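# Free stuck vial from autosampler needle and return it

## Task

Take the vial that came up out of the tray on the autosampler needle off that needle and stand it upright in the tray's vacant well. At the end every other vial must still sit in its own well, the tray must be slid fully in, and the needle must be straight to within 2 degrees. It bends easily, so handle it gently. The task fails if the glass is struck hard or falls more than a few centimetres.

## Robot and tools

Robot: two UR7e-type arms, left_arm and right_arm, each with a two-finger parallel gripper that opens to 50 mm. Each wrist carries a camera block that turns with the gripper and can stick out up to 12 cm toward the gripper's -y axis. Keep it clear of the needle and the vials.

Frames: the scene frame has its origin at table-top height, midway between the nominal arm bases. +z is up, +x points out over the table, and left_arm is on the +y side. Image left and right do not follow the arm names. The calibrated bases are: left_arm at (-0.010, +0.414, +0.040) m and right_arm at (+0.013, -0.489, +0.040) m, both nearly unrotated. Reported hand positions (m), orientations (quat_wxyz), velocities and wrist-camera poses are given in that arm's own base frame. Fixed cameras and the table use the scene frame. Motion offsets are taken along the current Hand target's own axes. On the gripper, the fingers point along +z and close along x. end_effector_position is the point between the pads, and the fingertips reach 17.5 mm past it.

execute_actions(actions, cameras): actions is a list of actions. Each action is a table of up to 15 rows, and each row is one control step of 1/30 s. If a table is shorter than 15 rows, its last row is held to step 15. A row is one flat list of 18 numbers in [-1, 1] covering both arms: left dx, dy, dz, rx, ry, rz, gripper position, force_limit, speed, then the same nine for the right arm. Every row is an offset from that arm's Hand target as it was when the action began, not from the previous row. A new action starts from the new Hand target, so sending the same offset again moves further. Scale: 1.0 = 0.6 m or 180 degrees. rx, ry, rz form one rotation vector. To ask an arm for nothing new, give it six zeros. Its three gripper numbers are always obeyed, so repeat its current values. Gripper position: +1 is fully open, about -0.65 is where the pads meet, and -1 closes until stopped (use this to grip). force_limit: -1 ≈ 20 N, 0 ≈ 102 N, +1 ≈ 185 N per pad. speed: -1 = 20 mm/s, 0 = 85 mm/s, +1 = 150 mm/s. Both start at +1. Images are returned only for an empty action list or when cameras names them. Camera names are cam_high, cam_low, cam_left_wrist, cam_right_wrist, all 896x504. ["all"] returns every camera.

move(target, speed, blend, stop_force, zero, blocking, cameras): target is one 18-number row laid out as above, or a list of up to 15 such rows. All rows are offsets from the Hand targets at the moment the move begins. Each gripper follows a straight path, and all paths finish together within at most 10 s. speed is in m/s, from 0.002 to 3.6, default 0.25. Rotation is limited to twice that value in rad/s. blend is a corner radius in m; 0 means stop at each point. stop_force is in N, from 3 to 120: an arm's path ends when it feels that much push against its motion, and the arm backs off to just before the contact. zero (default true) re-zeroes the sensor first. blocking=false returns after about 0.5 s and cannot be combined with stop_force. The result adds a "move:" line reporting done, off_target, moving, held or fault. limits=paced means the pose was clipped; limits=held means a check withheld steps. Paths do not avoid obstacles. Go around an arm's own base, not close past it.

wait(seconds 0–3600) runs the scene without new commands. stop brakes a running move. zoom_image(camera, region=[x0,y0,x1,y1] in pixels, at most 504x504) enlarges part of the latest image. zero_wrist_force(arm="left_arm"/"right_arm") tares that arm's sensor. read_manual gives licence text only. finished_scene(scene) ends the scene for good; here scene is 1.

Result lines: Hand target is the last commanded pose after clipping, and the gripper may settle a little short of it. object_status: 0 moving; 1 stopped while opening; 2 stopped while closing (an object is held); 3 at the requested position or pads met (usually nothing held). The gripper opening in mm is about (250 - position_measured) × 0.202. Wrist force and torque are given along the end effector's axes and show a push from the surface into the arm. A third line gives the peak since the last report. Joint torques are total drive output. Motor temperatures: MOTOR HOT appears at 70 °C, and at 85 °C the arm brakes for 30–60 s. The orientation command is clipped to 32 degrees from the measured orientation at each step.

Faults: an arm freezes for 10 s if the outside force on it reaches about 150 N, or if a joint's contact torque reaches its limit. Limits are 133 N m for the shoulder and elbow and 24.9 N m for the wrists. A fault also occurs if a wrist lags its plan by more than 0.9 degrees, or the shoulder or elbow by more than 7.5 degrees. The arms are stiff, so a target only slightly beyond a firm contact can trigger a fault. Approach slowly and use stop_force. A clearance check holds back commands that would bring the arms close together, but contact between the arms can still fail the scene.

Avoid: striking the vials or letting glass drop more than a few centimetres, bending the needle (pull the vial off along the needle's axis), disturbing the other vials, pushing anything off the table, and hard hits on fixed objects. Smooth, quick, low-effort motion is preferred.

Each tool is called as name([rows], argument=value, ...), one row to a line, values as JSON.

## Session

execute_actions(actions=[])

Scene clock: 0.00 s.
left_arm: end_effector_position=(+0.3332, +0.0189, +0.0927) position_measured=3 object_status=3 end_effector_quat_wxyz=(-0.147, +0.963, +0.201, -0.099) | right_arm: end_effector_position=(+0.3050, +0.4279, +0.1113) position_measured=2 object_status=3 end_effector_quat_wxyz=(-0.156, +0.129, +0.969, +0.142)
Joint positions: left_arm=[-0.45 -1.672 2.257 -1.815 -1.46 0.69] | right_arm=[4.154 -1.776 -2.04 -0.758 1.974 -0.266]
Joint velocities: within noise
Joint torques (N m): no reading
Motor temperatures (°C): left_arm=[36 38 33 34 31 33] | right_arm=[28 29 31 36 37 37]
Wrist force (N): no reading
Wrist torque (N m): no reading
Wrist force, peak (N): no reading
Hand target: left_arm +0.3332, +0.0189, +0.0927; -0.147, +0.963, +0.201, -0.099 | right_arm +0.3050, +0.4279, +0.1113; -0.156, +0.129, +0.969, +0.142
Tool commands: left_gripper/position=+1.0 left_gripper/force_limit=+1.0 left_gripper/speed=+1.0 right_gripper/position=+1.0 right_gripper/force_limit=+1.0 right_gripper/speed=+1.0
camera_calibration:
cam_left_wrist: T_world_to_cam=[[0.89967, 0.41058, -0.14838, -0.2827], [0.41491, -0.90986, -0.00195, -0.09743], [-0.13581, -0.05981, -0.98893, 0.27015]] pos_world=[0.33145, 0.04358, 0.22502]
cam_right_wrist: T_world_to_cam=[[-0.91952, 0.20154, 0.33744, 0.16598], [0.36383, 0.76124, 0.53678, -0.48003], [-0.14869, 0.61636, -0.7733, -0.0024]] pos_world=[0.32692, 0.33345, 0.19981]

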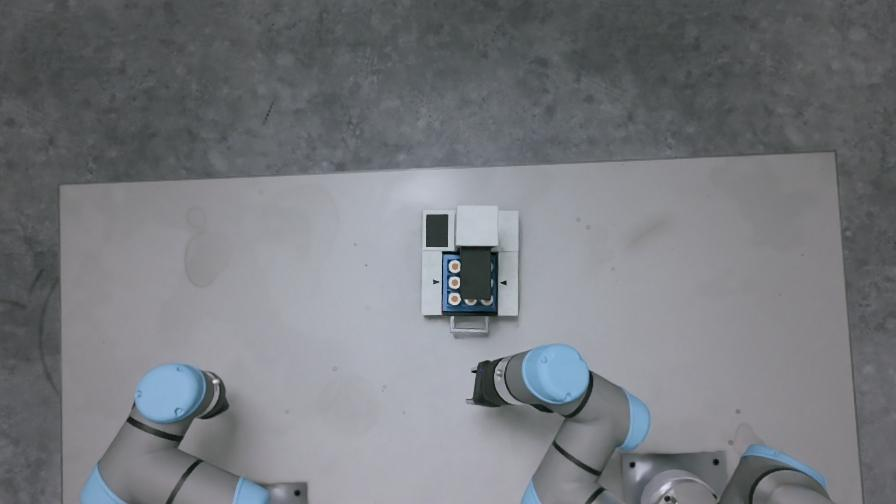

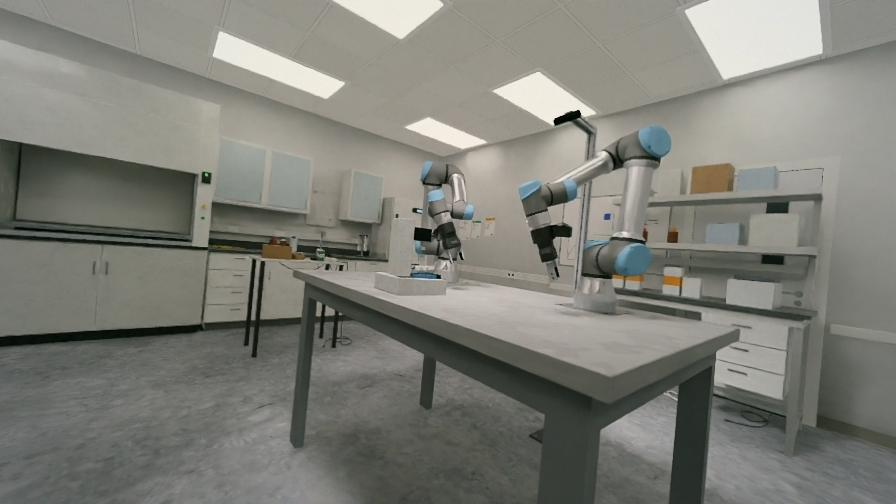

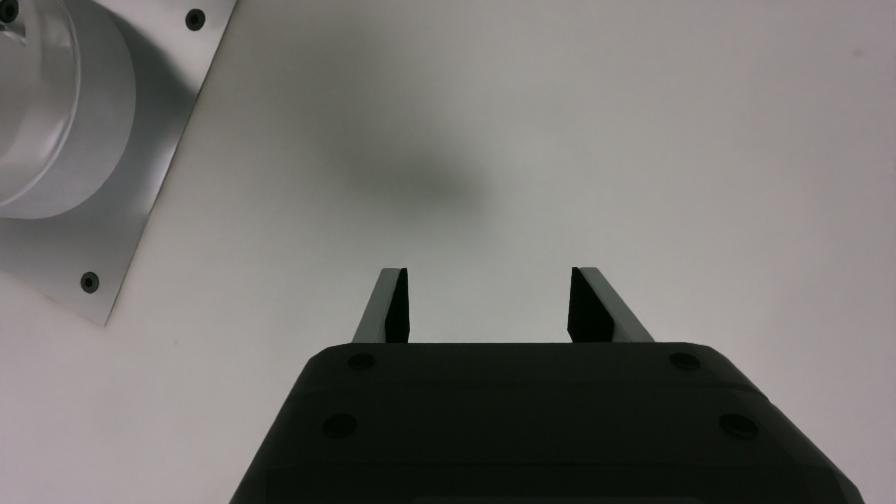

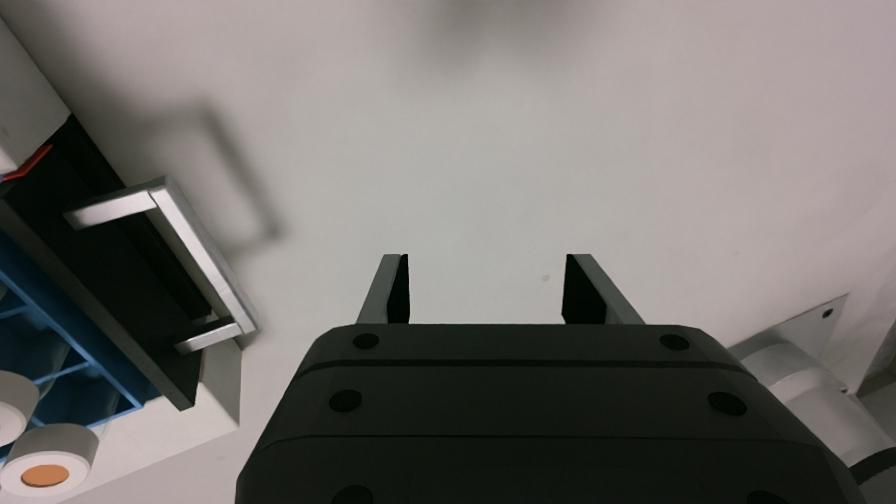

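zoom_image(camera="cam_high", region=[400, 195, 540, 345])

zoom_image(camera="cam_low", region=[360, 200, 480, 310])

Scaled by 3.360 from the camera's image (finer frame: 1280x720).

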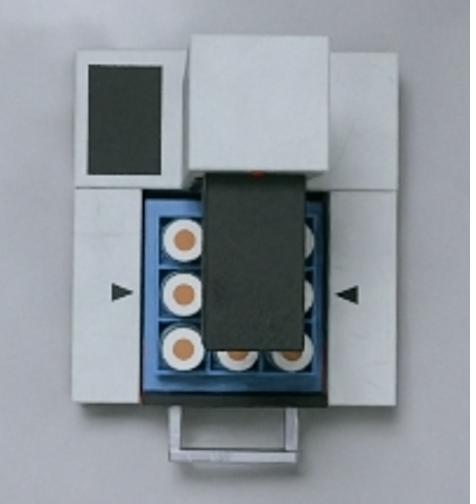

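Scaled by 4.200 from the camera's image (finer frame: 1280x720).

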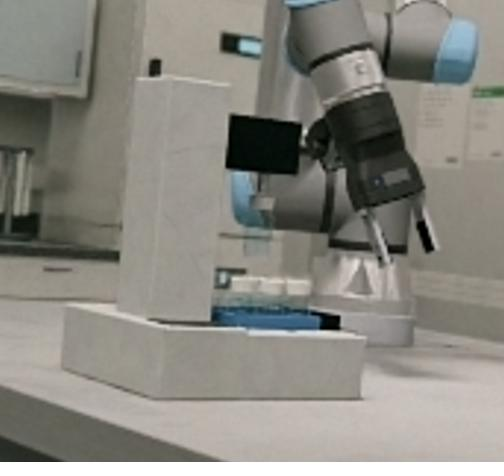

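move(target=[0,0,0,0,0,0,1,1,1,-0.4413,-0.5918,-0.4998,-0.1130,-0.0783,0.3037,1,1,1], speed=0.6)

move([
  [-0.0058,0.1553,-0.2433,-0.1176,-0.0338,-0.42,0.85,-0.7,1,0,0,0,0,0,0,1,1,1],
  [-0.0792,0.5165,-0.3223,-0.0898,-0.1276,-0.8439,0.85,-0.7,1,0,0,0,0,0,0,1,1,1],
  [0.0202,0.6792,-0.2768,0.0411,-0.5940,-0.6024,0.85,-0.7,1,0,0,0,0,0,0,1,1,1],
], speed=0.6, blend=[0.05,0.04,0], cameras=["cam_left_wrist","cam_high"])

Scene clock: 50.70 s.
left_arm: end_effector_position=(+0.3332, +0.0189, +0.0927) position_measured=3 object_status=3 end_effector_quat_wxyz=(-0.147, +0.963, +0.201, -0.099) | right_arm: end_effector_position=(+0.5232, -0.0499, +0.2115) position_measured=2 object_status=3 end_effector_quat_wxyz=(-0.064, +0.596, +0.775, +0.201)
Joint positions: left_arm=[-0.45 -1.672 2.257 -1.815 -1.46 0.69] | right_arm=[3.107 -1.645 -1.896 -1.032 1.974 -0.266]
Joint torques (N m): left_arm=[2.01 -17.91 -21.83 -2.02 -0.19 1.21] | right_arm=[-6.13 16.94 29.57 0.85 4.12 -2.36]
Wrist force (N): left_arm=[0.1 -0.2 -0.1] | right_arm=[-0.1 0.3 0.3]
Wrist torque (N m): left_arm=[-0.04 -0.01 0.00] | right_arm=[0.00 0.06 0.02]
Wrist force, peak (N): left_arm=[0.5 -0.1 0.5] | right_arm=[-2.5 -0.5 -1.9]
Hand target: left_arm +0.3332, +0.0189, +0.0927; -0.147, +0.963, +0.201, -0.099 | right_arm +0.5233, -0.0500, +0.2115; -0.064, +0.596, +0.775, +0.201
Off the commanded pose: left_arm 0.000 m, 0 deg | right_arm 0.000 m, 0 deg.
move: done

Scene clock: 55.43 s.
left_arm: end_effector_position=(+0.5319, -0.3732, +0.1145) position_measured=25 object_status=3 end_effector_quat_wxyz=(-0.012, +0.015, +0.809, -0.587) | right_arm: end_effector_position=(+0.5233, -0.0500, +0.2115) position_measured=2 object_status=3 end_effector_quat_wxyz=(-0.064, +0.596, +0.775, +0.201)
Joint positions: left_arm=[-0.472 -0.79 1.884 -3.575 -2.612 -2.552] | right_arm=[3.106 -1.646 -1.896 -1.032 1.974 -0.266]
Joint torques (N m): left_arm=[-13.35 -36.84 -26.37 -3.56 0.26 -1.2] | right_arm=[-7.73 17.13 29.78 0.88 4.15 -2.14]
Wrist force (N): left_arm=[0.6 2.2 -0.5] | right_arm=[0.2 -0.1 -0.3]
Wrist torque (N m): left_arm=[0.36 0.11 0.19] | right_arm=[-0.05 0.01 0.01]
Wrist force, peak (N): left_arm=[0.5 3.0 -0.2] | right_arm=[-0.2 0.5 0.3]
Hand target: left_arm +0.5319, -0.3733, +0.1145; -0.012, +0.015, +0.809, -0.587 | right_arm +0.5233, -0.0500, +0.2115; -0.064, +0.596, +0.775, +0.201
Off the commanded pose: left_arm 0.000 m, 0 deg | right_arm 0.000 m, 0 deg.
move: done
cam_left_wrist: T_world_to_cam=[[-0.99945, 0.0301, -0.01365, 0.55549], [0.02901, 0.60068, -0.79896, 0.32373], [-0.01585, -0.79892, -0.60123, -0.08876]] pos_world=[0.54439, -0.28209, 0.21287]
Images, in order (width x height): cam_high 896x504, cam_left_wrist 896x504.

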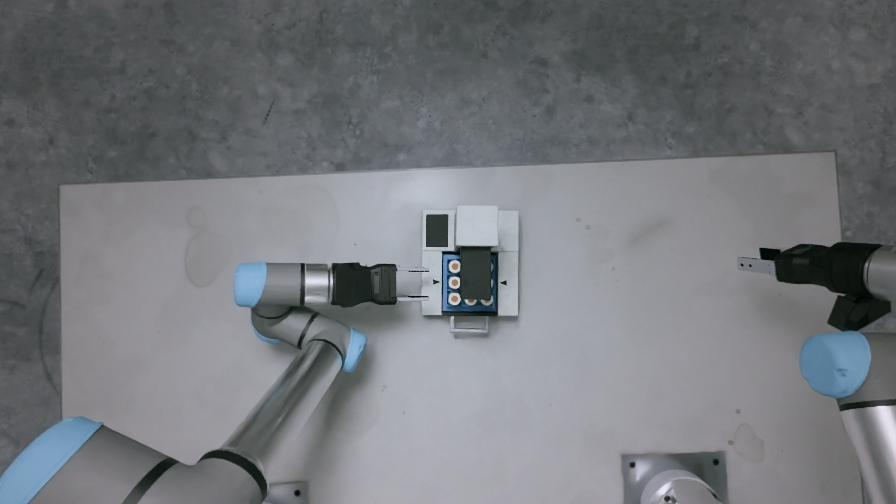

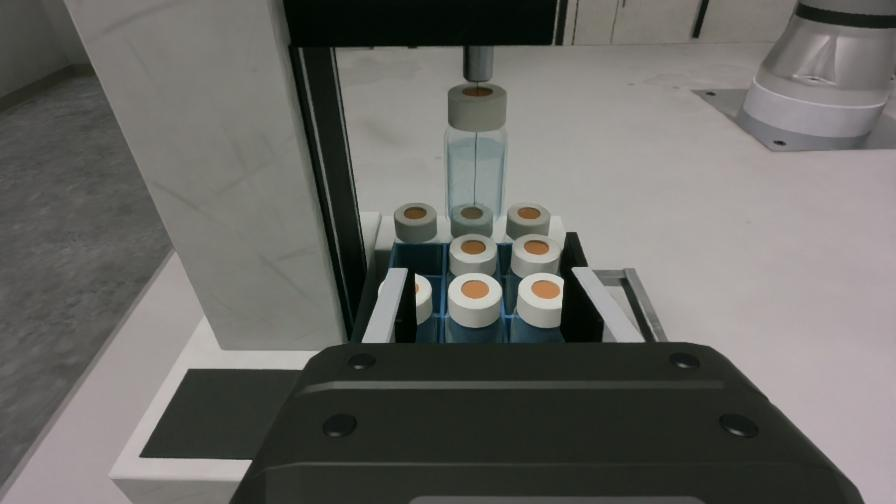

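move([
  [0.0563,-0.1137,-0.1105,-0.15,0,0,0.142,0,1,0,0,0,0,0,0,1,1,1],
  [0.1682,-0.1193,0.015,-0.4,0,0,0.142,0,1,0,0,0,0,0,0,1,1,1],
  [0.1692,-0.0052,0.1745,-0.4,0,0,0.142,0,1,0,0,0,0,0,0,1,1,1],
], speed=[0.4,0.4,0.25], blend=[0.04,0.03,0], cameras=["cam_left_wrist"])

Scene clock: 99.87 s.
left_arm: end_effector_position=(+0.4265, -0.4696, +0.0854) position_measured=131 object_status=3 end_effector_quat_wxyz=(-0.001, +0.020, +1.000, +0.000) | right_arm: end_effector_position=(+0.5233, -0.0500, +0.2115) position_measured=2 object_status=3 end_effector_quat_wxyz=(-0.064, +0.596, +0.775, +0.201)
Joint positions: left_arm=[-1.045 -1.123 1.661 -2.108 -1.572 -2.577] | right_arm=[3.106 -1.646 -1.896 -1.032 1.974 -0.266]
Joint torques (N m): left_arm=[-12.61 -33.84 -36.42 -3.91 1.65 -1.62] | right_arm=[-5.44 17.94 29.8 1 3.8 -2.18]
Wrist force (N): left_arm=[-0.2 -1.1 -0.4] | right_arm=[-0.1 0.2 0.2]
Wrist torque (N m): left_arm=[-0.12 0.00 -0.08] | right_arm=[-0.01 0.05 0.01]
Wrist force, peak (N): left_arm=[0.2 3.3 0.0] | right_arm=[-0.4 0.6 0.5]
Hand target: left_arm +0.4265, -0.4697, +0.0852; -0.001, +0.020, +1.000, +0.000 | right_arm +0.5233, -0.0500, +0.2115; -0.064, +0.596, +0.775, +0.201
Off the commanded pose: left_arm 0.000 m, 0 deg | right_arm 0.000 m, 0 deg.
move: done
cam_left_wrist: T_world_to_cam=[[-0.99866, 0.05042, -0.01201, 0.4617], [0.04379, 0.94477, 0.32481, 0.42068], [0.02772, 0.32384, -0.94571, 0.35311]] pos_world=[0.43287, -0.53508, 0.20285]

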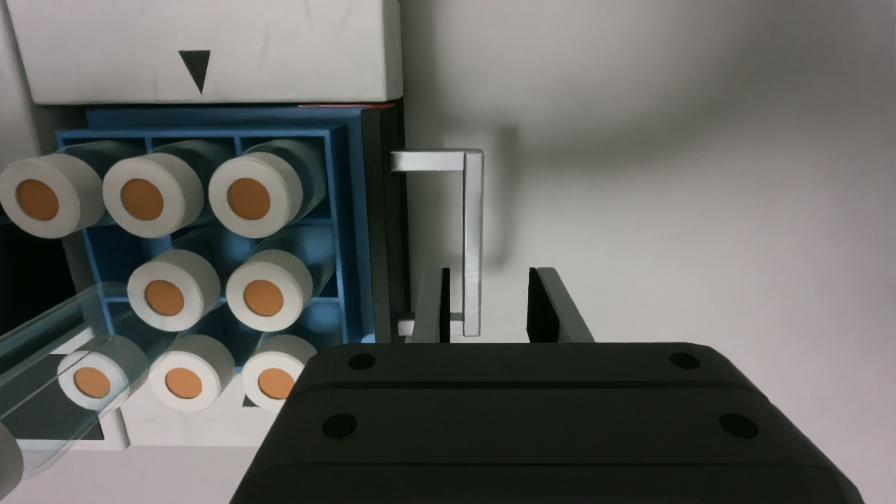

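move(target=[-0.006,-0.004,0.1062,0,0,0,0.142,0,1,0,0,0,0,0,0,1,1,1], speed=0.12, stop_force=15, cameras=["cam_left_wrist"])

move(target=[0,0,0,0,0,0,-1,-0.7,-0.5,0,0,0,0,0,0,1,1,1])

Scene clock: 105.80 s.
left_arm: end_effector_position=(+0.4300, -0.4722, +0.0215) position_measured=131 object_status=3 end_effector_quat_wxyz=(-0.001, +0.020, +1.000, +0.000) | right_arm: end_effector_position=(+0.5233, -0.0500, +0.2115) position_measured=2 object_status=3 end_effector_quat_wxyz=(-0.064, +0.596, +0.775, +0.201)
Joint positions: left_arm=[-1.042 -1.028 1.705 -2.247 -1.572 -2.574] | right_arm=[3.106 -1.646 -1.896 -1.032 1.974 -0.266]
Joint torques (N m): left_arm=[13.16 -35.18 -11.06 -3.94 1.2 1.91] | right_arm=[-7.06 17.81 30.48 0.75 3.81 -2.27]
Wrist force (N): left_arm=[-0.3 -1.1 -0.2] | right_arm=[-0.1 0.0 0.0]
Wrist torque (N m): left_arm=[-0.12 0.03 -0.28] | right_arm=[-0.04 0.06 0.01]
Wrist force, peak (N): left_arm=[-0.5 -1.1 -1.4] | right_arm=[0.3 0.5 0.3]
Hand target: left_arm +0.4300, -0.4722, +0.0215; -0.001, +0.020, +1.000, +0.000 | right_arm +0.5233, -0.0500, +0.2115; -0.064, +0.596, +0.775, +0.201
Off the commanded pose: left_arm 0.000 m, 0 deg | right_arm 0.000 m, 0 deg.
move: done
cam_left_wrist: T_world_to_cam=[[-0.99866, 0.05039, -0.01192, 0.46454], [0.0438, 0.94477, 0.3248, 0.4438], [0.02762, 0.32384, -0.94571, 0.2936]] pos_world=[0.43637, -0.53778, 0.13905]

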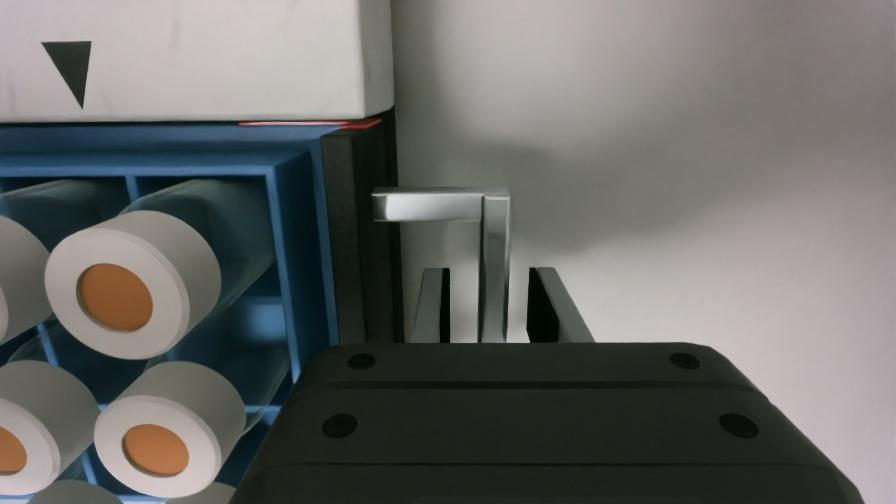

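Scene clock: 106.37 s.
left_arm: end_effector_position=(+0.4299, -0.4722, +0.0215) position_measured=213 object_status=2 end_effector_quat_wxyz=(-0.001, +0.020, +1.000, +0.000) | right_arm: end_effector_position=(+0.5233, -0.0500, +0.2115) position_measured=2 object_status=3 end_effector_quat_wxyz=(-0.064, +0.596, +0.775, +0.201)
Joint positions: left_arm=[-1.042 -1.028 1.705 -2.247 -1.572 -2.574] | right_arm=[3.106 -1.646 -1.896 -1.032 1.974 -0.266]
Joint torques (N m): left_arm=[13.06 -35.51 -12.03 -3.83 1.27 1.2] | right_arm=[-6.8 16.76 29.63 0.87 3.88 -2.12]
Wrist force (N): left_arm=[7.3 -1.4 -4.8] | right_arm=[0.1 0.2 0.1]
Wrist torque (N m): left_arm=[-0.14 0.02 -0.04] | right_arm=[0.00 0.03 0.01]
Wrist force, peak (N): left_arm=[7.3 -1.2 -4.9] | right_arm=[-0.7 0.1 -0.2]
Hand target: left_arm +0.4300, -0.4722, +0.0215; -0.001, +0.020, +1.000, +0.000 | right_arm +0.5233, -0.0500, +0.2115; -0.064, +0.596, +0.775, +0.201
Off the commanded pose: left_arm 0.000 m, 0 deg | right_arm 0.000 m, 0 deg.
move: done

move([
  [0.1333,0,0,0,0,0,-1,-0.7,-0.5,0,0,0,0,0,0,1,1,1],
  [0.1767,0,0,0,0,0,-1,-0.7,-0.5,0,0,0,0,0,0,1,1,1],
], speed=[0.08,0.03], blend=[0.003,0], stop_force=25, cameras=["cam_left_wrist","cam_high"])

zoom_image(camera="cam_high", region=[400, 195, 540, 375])

Scene clock: 112.73 s.
left_arm: end_effector_position=(+0.3240, -0.4681, +0.0216) position_measured=213 object_status=2 end_effector_quat_wxyz=(-0.001, +0.020, +1.000, +0.000) | right_arm: end_effector_position=(+0.5233, -0.0500, +0.2115) position_measured=2 object_status=3 end_effector_quat_wxyz=(-0.064, +0.596, +0.775, +0.201)
Joint positions: left_arm=[-1.201 -1.158 1.92 -2.332 -1.572 -2.733] | right_arm=[3.106 -1.646 -1.896 -1.032 1.974 -0.266]
Joint torques (N m): left_arm=[-18.35 -59.75 -21.05 -7.57 -0.66 -1.76] | right_arm=[-5.56 17.38 29.36 0.8 3.75 -2.16]
Wrist force (N): left_arm=[-4.0 13.2 14.0] | right_arm=[0.0 0.3 0.0]
Wrist torque (N m): left_arm=[0.21 0.08 0.15] | right_arm=[0.00 0.04 0.02]
Wrist force, peak (N): left_arm=[-4.2 13.6 15.2] | right_arm=[-0.4 0.5 0.5]
Hand target: left_arm +0.3240, -0.4681, +0.0216; -0.001, +0.020, +1.000, +0.000 | right_arm +0.5233, -0.0500, +0.2115; -0.064, +0.596, +0.775, +0.201
Off the commanded pose: left_arm 0.000 m, 0 deg | right_arm 0.000 m, 0 deg.
move: done
cam_left_wrist: T_world_to_cam=[[-0.99866, 0.05039, -0.01191, 0.35847], [0.04379, 0.94474, 0.32489, 0.44442], [0.02762, 0.32393, -0.94568, 0.29531]] pos_world=[0.33037, -0.53358, 0.13915]
Images, in order (width x height): cam_high 896x504, cam_left_wrist 896x504.

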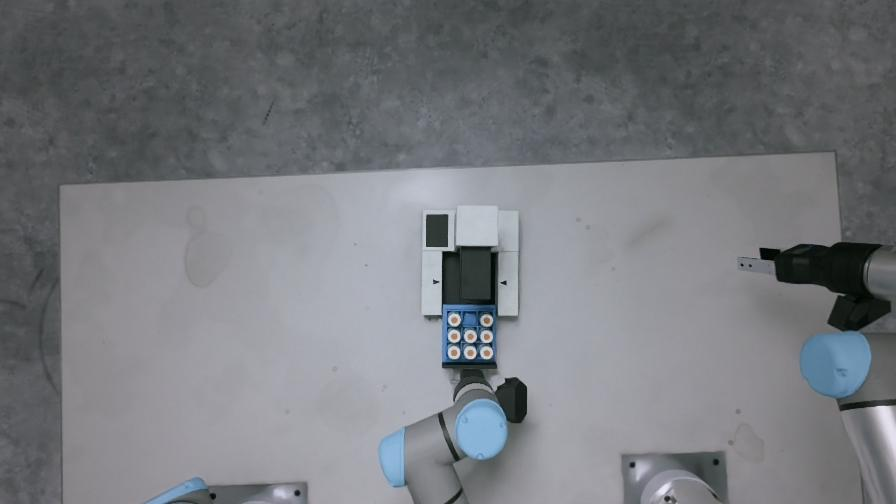

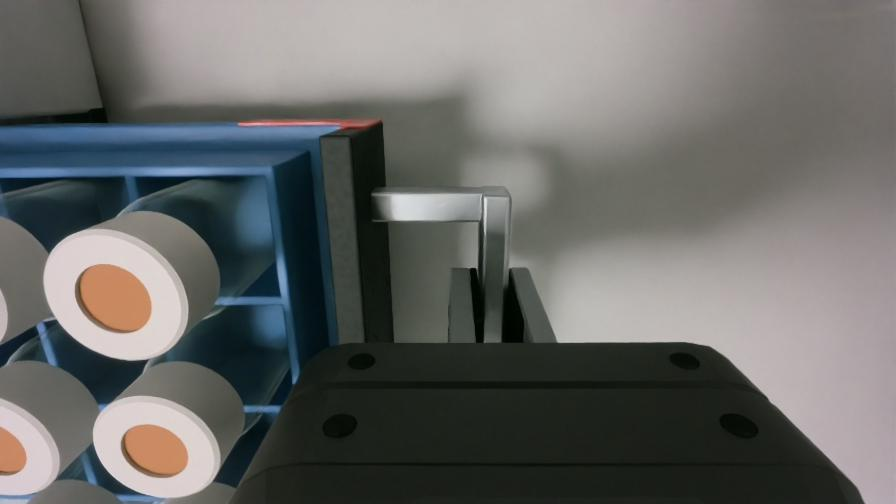

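Scaled by 2.800 from the camera's image (finer frame: 1280x720).

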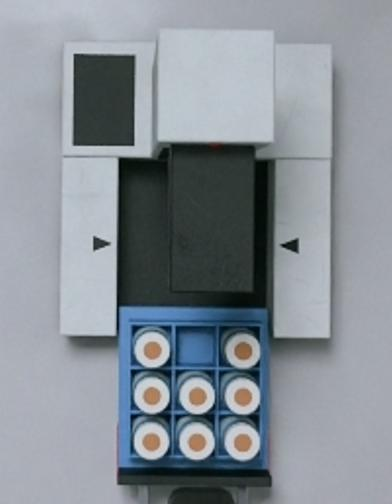

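move(target=[0,0.0015,0.0025,0,0,0,-1,-0.7,-0.5,0,0,0,0,0,0,1,1,1], speed=0.02)

Scene clock: 124.67 s.
left_arm: end_effector_position=(+0.3241, -0.4674, +0.0204) position_measured=213 object_status=2 end_effector_quat_wxyz=(-0.001, +0.020, +1.000, +0.000) | right_arm: end_effector_position=(+0.5233, -0.0500, +0.2115) position_measured=2 object_status=3 end_effector_quat_wxyz=(-0.064, +0.596, +0.775, +0.201)
Joint positions: left_arm=[-1.201 -1.157 1.923 -2.337 -1.572 -2.732] | right_arm=[3.106 -1.646 -1.896 -1.032 1.974 -0.266]
Joint torques (N m): left_arm=[11.45 -6.82 0.53 -2.81 -0.53 1.51] | right_arm=[-5.42 17.85 29.84 1.03 3.94 -2.17]
Wrist force (N): left_arm=[3.1 11.6 -41.5] | right_arm=[-0.1 -0.1 0.2]
Wrist torque (N m): left_arm=[0.06 -0.01 0.05] | right_arm=[-0.04 0.07 0.01]
Wrist force, peak (N): left_arm=[3.1 11.6 -41.5] | right_arm=[0.1 0.8 0.0]
Hand target: left_arm +0.3240, -0.4672, +0.0201; -0.001, +0.020, +1.000, +0.000 | right_arm +0.5233, -0.0500, +0.2115; -0.064, +0.596, +0.775, +0.201
Off the commanded pose: left_arm 0.000 m, 0 deg | right_arm 0.000 m, 0 deg.
move: done

move([
  [0,0,-0.002,0,0,0,-1,-0.7,-0.5,0,0,0,0,0,0,1,1,1],
  [0,0,-0.002,0,0,0,0.142,-0.7,0,0,0,0,0,0,0,1,1,1],
  [0,0,-0.2187,0,0,0,0.142,-0.7,1,0,0,0,0,0,0,1,1,1],
  [-0.2347,0.2217,-0.2333,0.2,0,0,0.142,-0.7,1,0,0,0,0,0,0,1,1,1],
  [-0.3422,0.1708,-0.1582,0.4,0,0,0.85,-0.7,1,0,0,0,0,0,0,1,1,1],
  [-0.3425,-0.0025,-0.1582,0.4,0,0,0.85,-0.7,1,0,0,0,0,0,0,1,1,1],
], speed=[0.02,0.1,0.3,0.4,0.3,0.15], blend=[0,0,0.04,0.05,0,0], cameras=["cam_left_wrist","cam_high"])

zoom_image(camera="cam_left_wrist", region=[360, 180, 620, 345])

Scene clock: 151.63 s.
left_arm: end_effector_position=(+0.5294, -0.4766, +0.1148) position_measured=25 object_status=3 end_effector_quat_wxyz=(-0.012, +0.015, +0.809, -0.587) | right_arm: end_effector_position=(+0.5233, -0.0500, +0.2115) position_measured=2 object_status=3 end_effector_quat_wxyz=(-0.064, +0.596, +0.775, +0.201)
Joint positions: left_arm=[-0.633 -0.726 1.753 -3.642 -2.479 -2.713] | right_arm=[3.106 -1.646 -1.896 -1.032 1.974 -0.266]
Joint torques (N m): left_arm=[-11.47 -40.46 -28.26 -3.74 0.4 -1.64] | right_arm=[-5.95 17.57 29.79 1.16 3.67 -2.23]
Wrist force (N): left_arm=[0.9 2.1 -0.7] | right_arm=[0.2 -0.1 0.1]
Wrist torque (N m): left_arm=[0.37 0.07 0.18] | right_arm=[-0.06 0.02 0.01]
Wrist force, peak (N): left_arm=[3.2 8.8 -54.0] | right_arm=[0.5 0.4 0.4]
Hand target: left_arm +0.5295, -0.4768, +0.1148; -0.012, +0.015, +0.809, -0.587 | right_arm +0.5233, -0.0500, +0.2115; -0.064, +0.596, +0.775, +0.201
Off the commanded pose: left_arm 0.000 m, 0 deg | right_arm 0.000 m, 0 deg.
move: done; blend cut to 0 m at target 3
cam_left_wrist: T_world_to_cam=[[-0.99946, 0.02996, -0.01364, 0.55605], [0.02891, 0.60051, -0.79909, 0.38611], [-0.01575, -0.79905, -0.60105, -0.17129]] pos_world=[0.54189, -0.38539, 0.21317]
Images, in order (width x height): cam_high 896x504, cam_left_wrist 896x504.

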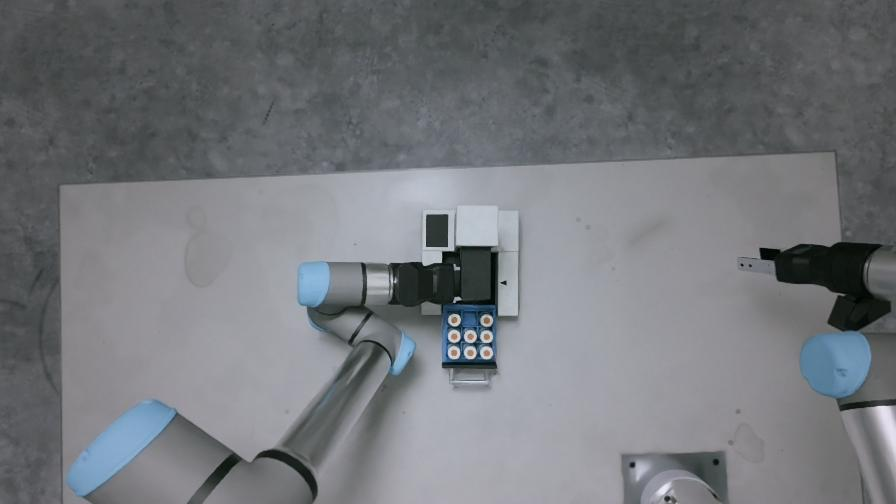

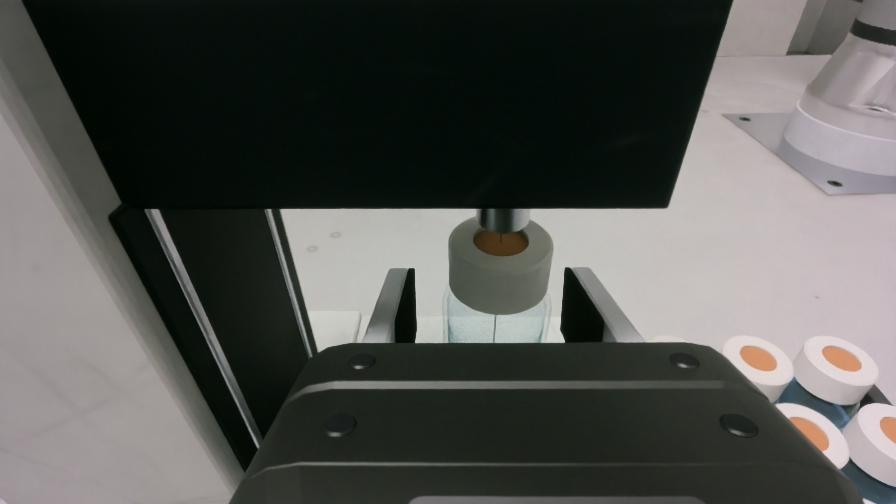

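Scaled by 1.938 from the camera's image (finer frame: 1280x720).

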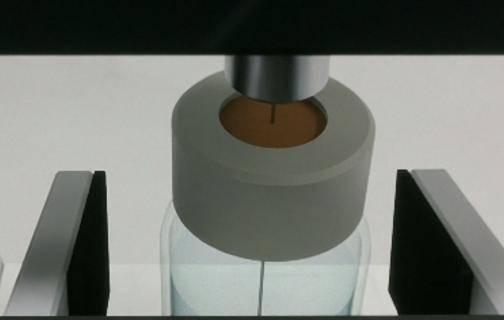

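move([
  [0.0002,0,0,0,0,0,0.85,-0.7,-0.5,0,0,0,0,0,0,1,1,1],
  [0.0002,0,0,0,0,0,-1,-0.7,-0.6,0,0,0,0,0,0,1,1,1],
], speed=0.03, cameras=["cam_left_wrist"])

zoom_image(camera="cam_left_wrist", region=[410, 215, 590, 345])

Scene clock: 165.53 s.
left_arm: end_effector_position=(+0.5293, -0.4768, +0.1148) position_measured=114 object_status=2 end_effector_quat_wxyz=(-0.012, +0.015, +0.809, -0.587) | right_arm: end_effector_position=(+0.5233, -0.0500, +0.2115) position_measured=2 object_status=3 end_effector_quat_wxyz=(-0.064, +0.596, +0.775, +0.201)
Joint positions: left_arm=[-0.634 -0.725 1.753 -3.642 -2.478 -2.713] | right_arm=[3.106 -1.646 -1.896 -1.032 1.974 -0.266]
Joint torques (N m): left_arm=[-12.82 -62.45 -4.77 -3.25 0.6 -1.46] | right_arm=[-5.9 17.39 30.51 0.98 3.55 -2.09]
Wrist force (N): left_arm=[1.7 2.8 -0.6] | right_arm=[-0.2 -0.1 0.0]
Wrist torque (N m): left_arm=[0.42 0.03 0.19] | right_arm=[-0.06 0.08 0.01]
Wrist force, peak (N): left_arm=[1.4 3.1 -0.4] | right_arm=[-0.3 -0.2 0.6]
Hand target: left_arm +0.5293, -0.4768, +0.1148; -0.012, +0.015, +0.809, -0.587 | right_arm +0.5233, -0.0500, +0.2115; -0.064, +0.596, +0.775, +0.201
Off the commanded pose: left_arm 0.000 m, 0 deg | right_arm 0.000 m, 0 deg.
move: done
cam_left_wrist: T_world_to_cam=[[-0.99946, 0.02996, -0.01364, 0.55595], [0.02891, 0.60051, -0.79909, 0.38616], [-0.01575, -0.79905, -0.60105, -0.17151]] pos_world=[0.54179, -0.38559, 0.21307]

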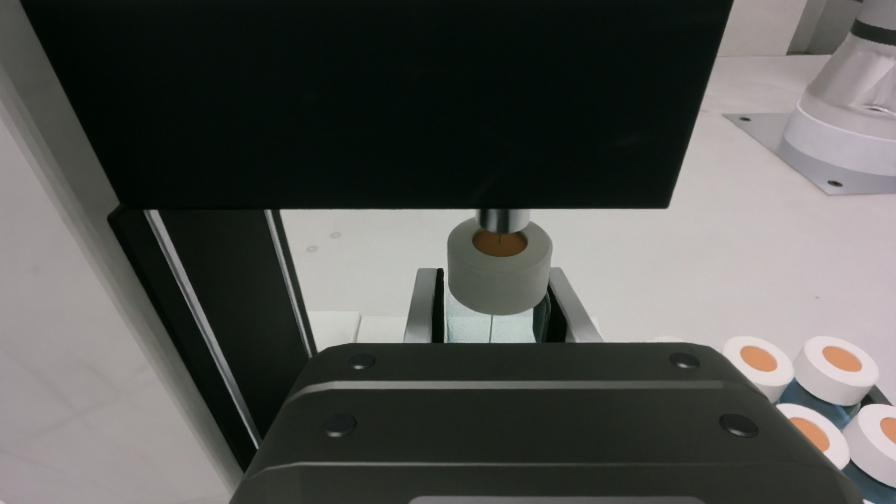

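Scaled by 2.800 from the camera's image (finer frame: 1280x720).

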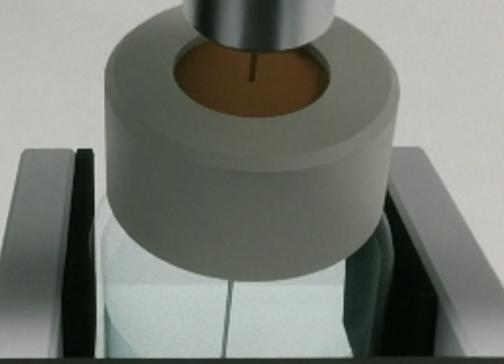

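move(target=[0.0005,0,0,0,0,0,-1,-0.7,-0.6,0,0,0,0,0,0,1,1,1], speed=0.01, cameras=["cam_left_wrist"])

zoom_image(camera="cam_left_wrist", region=[410, 215, 590, 345])

Scene clock: 175.70 s.
left_arm: end_effector_position=(+0.5291, -0.4768, +0.1148) position_measured=114 object_status=2 end_effector_quat_wxyz=(-0.012, +0.015, +0.809, -0.587) | right_arm: end_effector_position=(+0.5233, -0.0500, +0.2115) position_measured=2 object_status=3 end_effector_quat_wxyz=(-0.064, +0.596, +0.775, +0.201)
Joint positions: left_arm=[-0.634 -0.726 1.754 -3.643 -2.478 -2.714] | right_arm=[3.106 -1.646 -1.896 -1.032 1.974 -0.266]
Joint torques (N m): left_arm=[-12.84 -61.95 -4.09 -3.59 0.52 -1.49] | right_arm=[-5.49 17.24 29.79 0.94 3.47 -2.11]
Wrist force (N): left_arm=[0.3 3.0 -0.5] | right_arm=[0.1 0.3 0.1]
Wrist torque (N m): left_arm=[0.45 0.11 0.17] | right_arm=[0.00 0.03 0.02]
Wrist force, peak (N): left_arm=[1.3 3.5 -0.2] | right_arm=[-0.7 0.1 0.1]
Hand target: left_arm +0.5290, -0.4768, +0.1148; -0.012, +0.015, +0.809, -0.587 | right_arm +0.5233, -0.0500, +0.2115; -0.064, +0.596, +0.775, +0.201
Off the commanded pose: left_arm 0.000 m, 0 deg | right_arm 0.000 m, 0 deg.
move: done
cam_left_wrist: T_world_to_cam=[[-0.99946, 0.02996, -0.01364, 0.55565], [0.02891, 0.60051, -0.79909, 0.38617], [-0.01575, -0.79905, -0.60105, -0.17152]] pos_world=[0.54149, -0.38559, 0.21307]

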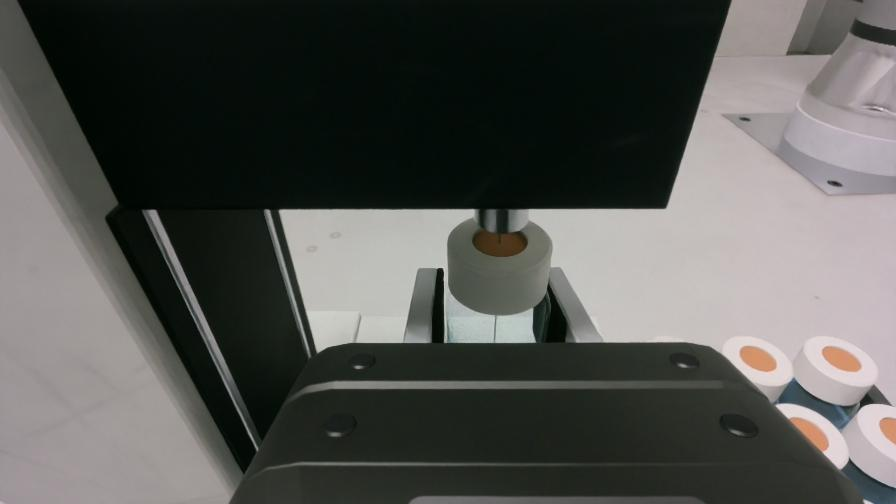

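Scaled by 2.800 from the camera's image (finer frame: 1280x720).

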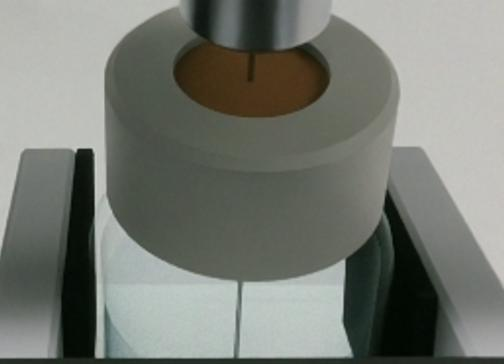

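move([
  [-0.0002,0,0,0,0,0,-1,-0.7,-0.6,0,0,0,0,0,0,1,1,1],
  [-0.0004,0.0966,0.03145,0,0,0,-1,-0.7,-0.6,0,0,0,0,0,0,1,1,1],
], speed=[0.01,0.04], cameras=["cam_left_wrist"])

zoom_image(camera="cam_left_wrist", region=[390, 100, 620, 330])

Scene clock: 181.97 s.
left_arm: end_effector_position=(+0.5292, -0.4768, +0.0540) position_measured=114 object_status=2 end_effector_quat_wxyz=(-0.012, +0.015, +0.809, -0.587) | right_arm: end_effector_position=(+0.5233, -0.0500, +0.2115) position_measured=2 object_status=3 end_effector_quat_wxyz=(-0.064, +0.596, +0.775, +0.201)
Joint positions: left_arm=[-0.634 -0.598 1.722 -3.739 -2.478 -2.713] | right_arm=[3.106 -1.646 -1.896 -1.032 1.974 -0.266]
Joint torques (N m): left_arm=[12.73 -41.33 -25.68 -3.58 -2.47 -1.48] | right_arm=[-5.69 18.38 30.01 1.25 3.46 -1.93]
Wrist force (N): left_arm=[0.8 2.6 -0.7] | right_arm=[-0.1 0.0 0.0]
Wrist torque (N m): left_arm=[0.40 0.08 0.13] | right_arm=[-0.04 0.05 0.01]
Wrist force, peak (N): left_arm=[1.0 3.1 -0.6] | right_arm=[0.3 -0.5 0.3]
Hand target: left_arm +0.5292, -0.4768, +0.0538; -0.012, +0.015, +0.809, -0.587 | right_arm +0.5233, -0.0500, +0.2115; -0.064, +0.596, +0.775, +0.201
Off the commanded pose: left_arm 0.000 m, 0 deg | right_arm 0.000 m, 0 deg.
move: done
cam_left_wrist: T_world_to_cam=[[-0.99946, 0.02996, -0.01364, 0.55503], [0.02891, 0.60058, -0.79905, 0.33767], [-0.01575, -0.79901, -0.60112, -0.20797]] pos_world=[0.54169, -0.38559, 0.15237]

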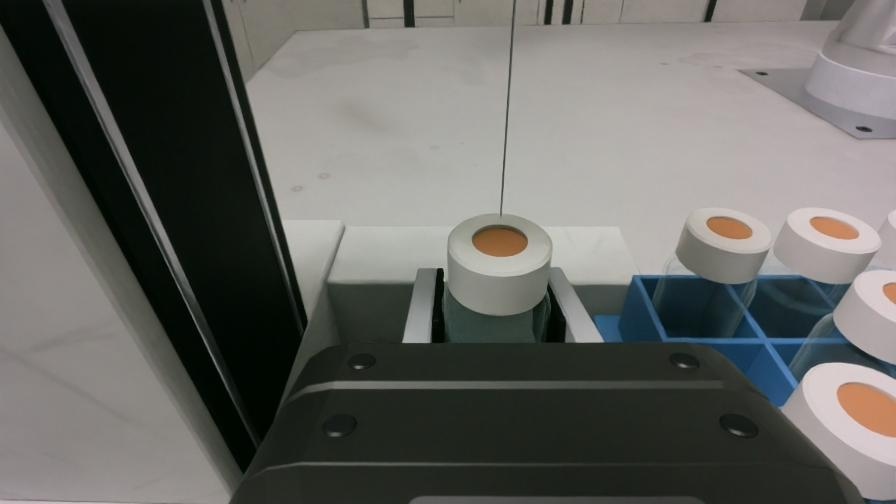

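Scaled by 2.191 from the camera's image (finer frame: 1280x720).

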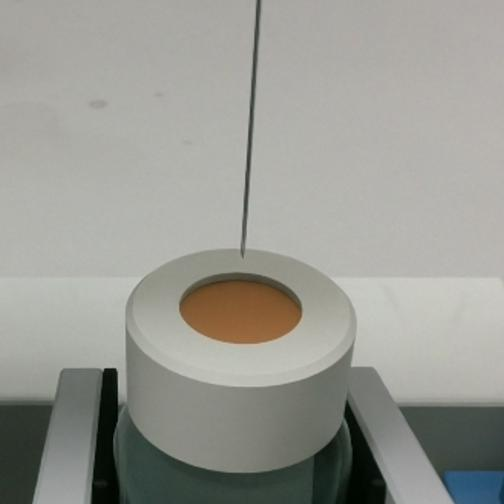

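move([
  [0,0.0114,-0.0349,0,0,0,-1,-0.7,-0.6,0,0,0,0,0,0,1,1,1],
  [0,-0.0235,-0.0462,0,0,0,-1,-0.7,-0.6,0,0,0,0,0,0,1,1,1],
  [0,0.0052,-0.1338,0,0,0,-1,-0.7,-0.6,0,0,0,0,0,0,1,1,1],
], speed=0.15, blend=[0.004,0.01,0], cameras=["cam_left_wrist"])

move([
  [0,0.0317,0.0103,0,0,0,-1,-0.7,-0.6,0,0,0,0,0,0,1,1,1],
  [0,0.0475,0.0155,0,0,0,-1,-0.7,-0.6,0,0,0,0,0,0,1,1,1],
], speed=[0.06,0.01], blend=[0.002,0], stop_force=4, cameras=["cam_left_wrist","cam_high"])

zoom_image(camera="cam_high", region=[400, 195, 540, 375])

Scene clock: 197.17 s.
left_arm: end_effector_position=(+0.5322, -0.3997, +0.0757) position_measured=114 object_status=2 end_effector_quat_wxyz=(-0.012, +0.015, +0.809, -0.587) | right_arm: end_effector_position=(+0.5233, -0.0500, +0.2115) position_measured=2 object_status=3 end_effector_quat_wxyz=(-0.064, +0.596, +0.775, +0.201)
Joint positions: left_arm=[-0.515 -0.688 1.835 -3.671 -2.578 -2.602] | right_arm=[3.106 -1.646 -1.896 -1.032 1.974 -0.266]
Joint torques (N m): left_arm=[13.72 -60.01 -2.31 -0.96 -2.67 1.8] | right_arm=[-5.15 16.41 30 1.13 3.45 -2.27]
Wrist force (N): left_arm=[0.7 2.8 -0.8] | right_arm=[-0.3 0.3 -0.1]
Wrist torque (N m): left_arm=[0.43 0.10 -0.02] | right_arm=[0.00 0.10 0.02]
Wrist force, peak (N): left_arm=[0.7 4.2 -1.0] | right_arm=[0.3 -0.3 0.5]
Hand target: left_arm +0.5322, -0.3995, +0.0757; -0.012, +0.015, +0.809, -0.587 | right_arm +0.5233, -0.0500, +0.2115; -0.064, +0.596, +0.775, +0.201
Off the commanded pose: left_arm 0.000 m, 0 deg | right_arm 0.000 m, 0 deg.
move: done
cam_left_wrist: T_world_to_cam=[[-0.99946, 0.02982, -0.01362, 0.55597], [0.02881, 0.60052, -0.79909, 0.30866], [-0.01565, -0.79906, -0.60105, -0.13335]] pos_world=[0.54469, -0.30849, 0.17407]

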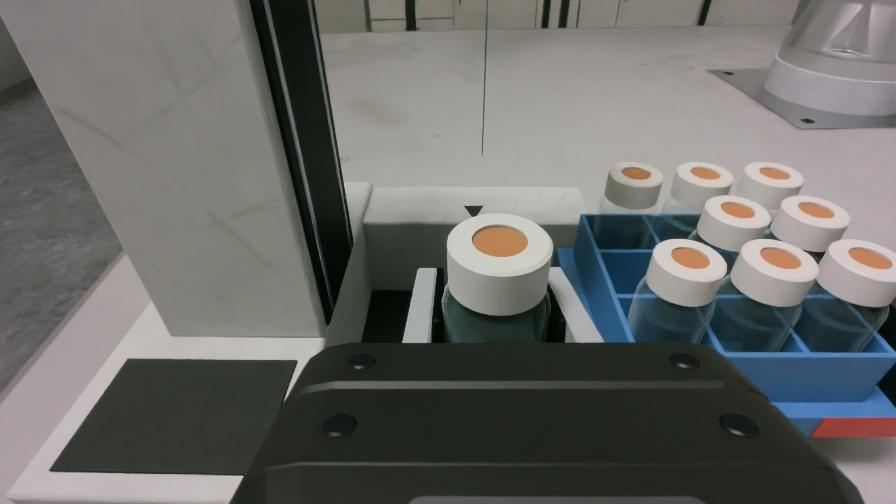

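Scene clock: 199.13 s.
left_arm: end_effector_position=(+0.5322, -0.3995, +0.0517) position_measured=114 object_status=2 end_effector_quat_wxyz=(-0.012, +0.015, +0.809, -0.587) | right_arm: end_effector_position=(+0.5233, -0.0500, +0.2115) position_measured=2 object_status=3 end_effector_quat_wxyz=(-0.064, +0.596, +0.775, +0.201)
Joint positions: left_arm=[-0.515 -0.634 1.821 -3.71 -2.578 -2.601] | right_arm=[3.106 -1.646 -1.896 -1.032 1.974 -0.266]
Joint torques (N m): left_arm=[9.34 -61.61 -0.78 -0.95 -1.28 -0.78] | right_arm=[-6.34 17.41 28.65 1.29 3.38 -2.15]
Wrist force (N): left_arm=[1.1 2.4 -0.8] | right_arm=[-0.1 -0.1 0.0]
Wrist torque (N m): left_arm=[0.37 0.03 0.09] | right_arm=[-0.05 0.06 0.01]
Wrist force, peak (N): left_arm=[2.0 -8.8 -8.2] | right_arm=[-0.5 0.3 0.2]
Hand target: left_arm +0.5322, -0.3995, +0.0517; -0.012, +0.015, +0.809, -0.587 (not the last commanded pose) | right_arm +0.5233, -0.0500, +0.2115; -0.064, +0.596, +0.775, +0.201
Off the commanded pose: left_arm 0.006 m, 0 deg | right_arm 0.000 m, 0 deg.
move: contact (left_arm); path passed 1 of 2 targets
cam_left_wrist: T_world_to_cam=[[-0.99946, 0.0299, -0.01356, 0.55565], [0.02881, 0.60058, -0.79905, 0.28938], [-0.01575, -0.79901, -0.60112, -0.14754]] pos_world=[0.54469, -0.30829, 0.15007]
Images, in order (width x height): cam_high 896x504, cam_left_wrist 896x504.

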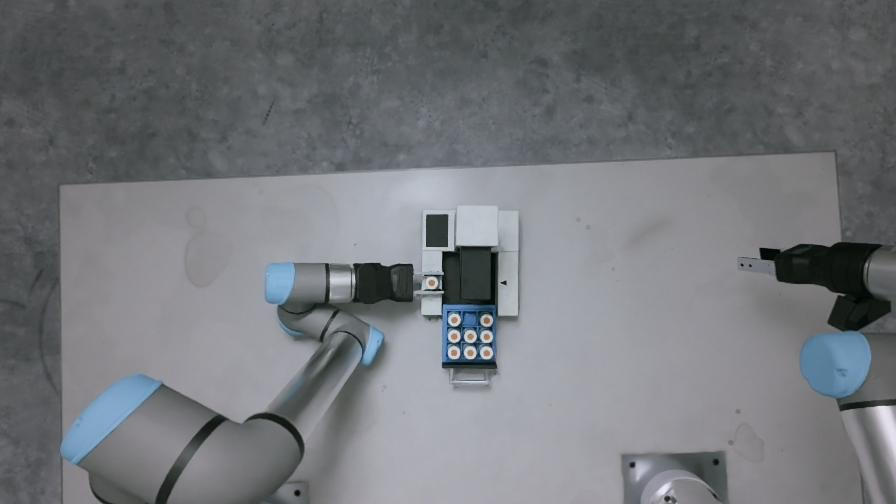

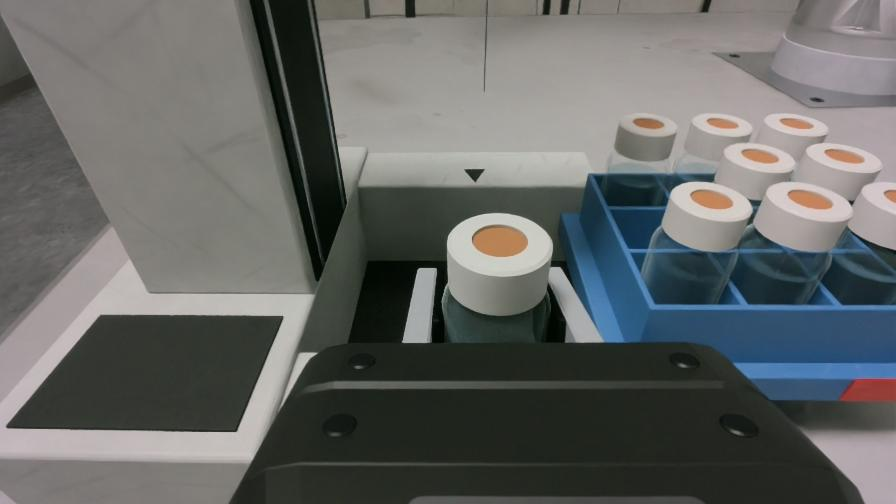

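Scaled by 2.800 from the camera's image (finer frame: 1280x720).

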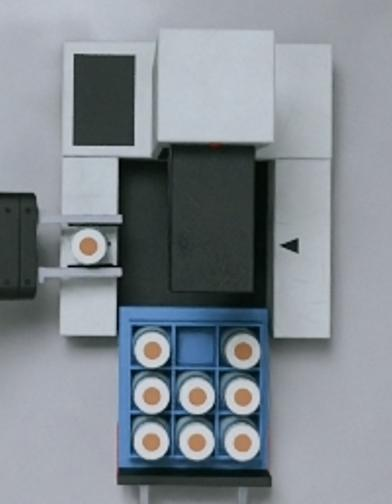

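move([
  [0,0,0,0,0,0,0.47,-0.7,-0.8,0,0,0,0,0,0,1,1,1],
  [0,0.0388,-0.1189,0,0,0,0.47,-0.7,-1,0,0,0,0,0,0,1,1,1],
  [0.018,-0.173,-0.2125,-0.4,0,0,0.47,-0.7,-1,0,0,0,0,0,0,1,1,1],
  [0.0065,-0.1828,-0.1285,-0.3102,0.3100,0.4283,0.47,-0.7,-1,0,0,0,0,0,0,1,1,1],
  [0.0003,-0.1225,-0.0448,0,0.5872,0.8091,0.47,-0.7,-1,0,0,0,0,0,0,1,1,1],
], speed=[0.1,0.15,0.5,0.6,0.5], blend=[0,0.01,0.03,0.03,0], cameras=["cam_left_wrist","cam_high"])

zoom_image(camera="cam_left_wrist", region=[400, 190, 580, 345])

Scene clock: 253.37 s.
left_arm: end_effector_position=(+0.5322, -0.3967, +0.1300) position_measured=83 object_status=3 end_effector_quat_wxyz=(+0.000, +1.000, -0.019, -0.001) | right_arm: end_effector_position=(+0.5233, -0.0500, +0.2115) position_measured=2 object_status=3 end_effector_quat_wxyz=(-0.064, +0.596, +0.775, +0.201)
Joint positions: left_arm=[-0.842 -1.107 1.509 -1.972 -1.572 0.767] | right_arm=[3.106 -1.646 -1.896 -1.032 1.974 -0.266]
Joint torques (N m): left_arm=[13.15 -35.77 -38.01 -3.69 -1.27 1.99] | right_arm=[-5.04 17.33 29.89 1.13 3.38 -1.77]
Wrist force (N): left_arm=[-0.3 -0.9 -0.2] | right_arm=[-0.2 -0.2 0.1]
Wrist torque (N m): left_arm=[-0.10 0.02 -0.28] | right_arm=[-0.08 0.06 0.01]
Wrist force, peak (N): left_arm=[0.3 3.7 -0.5] | right_arm=[-0.3 0.3 0.5]
Hand target: left_arm +0.5322, -0.3967, +0.1299; +0.000, +1.000, -0.019, -0.001 | right_arm +0.5233, -0.0500, +0.2115; -0.064, +0.596, +0.775, +0.201
Off the commanded pose: left_arm 0.000 m, 0 deg | right_arm 0.000 m, 0 deg.
move: done; blend cut to 0 m at target 2
cam_left_wrist: T_world_to_cam=[[0.99867, -0.04938, -0.01513, -0.53804], [-0.0418, -0.94492, 0.32461, -0.37134], [-0.03033, -0.32355, -0.94573, 0.1429]] pos_world=[0.52613, -0.33122, 0.24754]
Images, in order (width x height): cam_high 896x504, cam_left_wrist 896x504.

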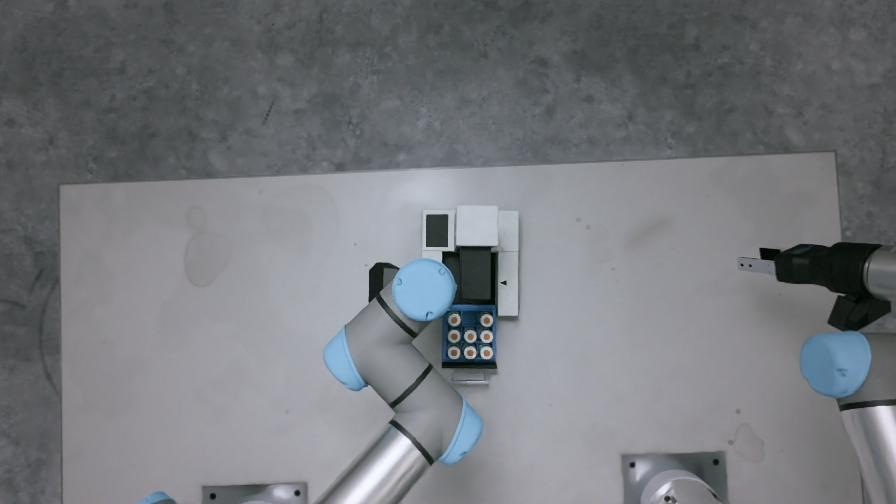

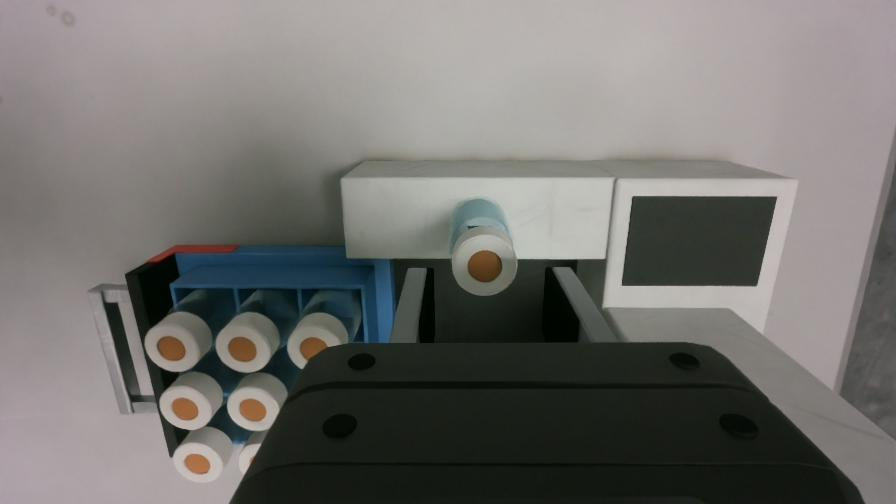

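Scaled by 2.800 from the camera's image (finer frame: 1280x720).

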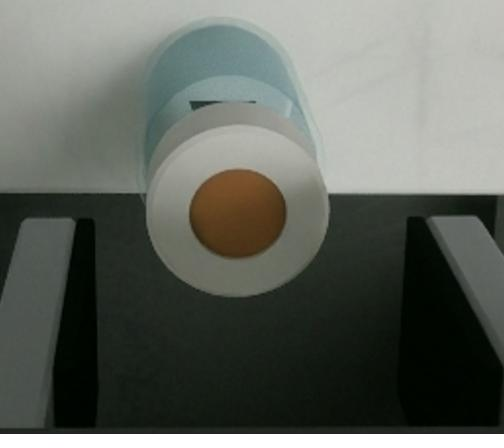

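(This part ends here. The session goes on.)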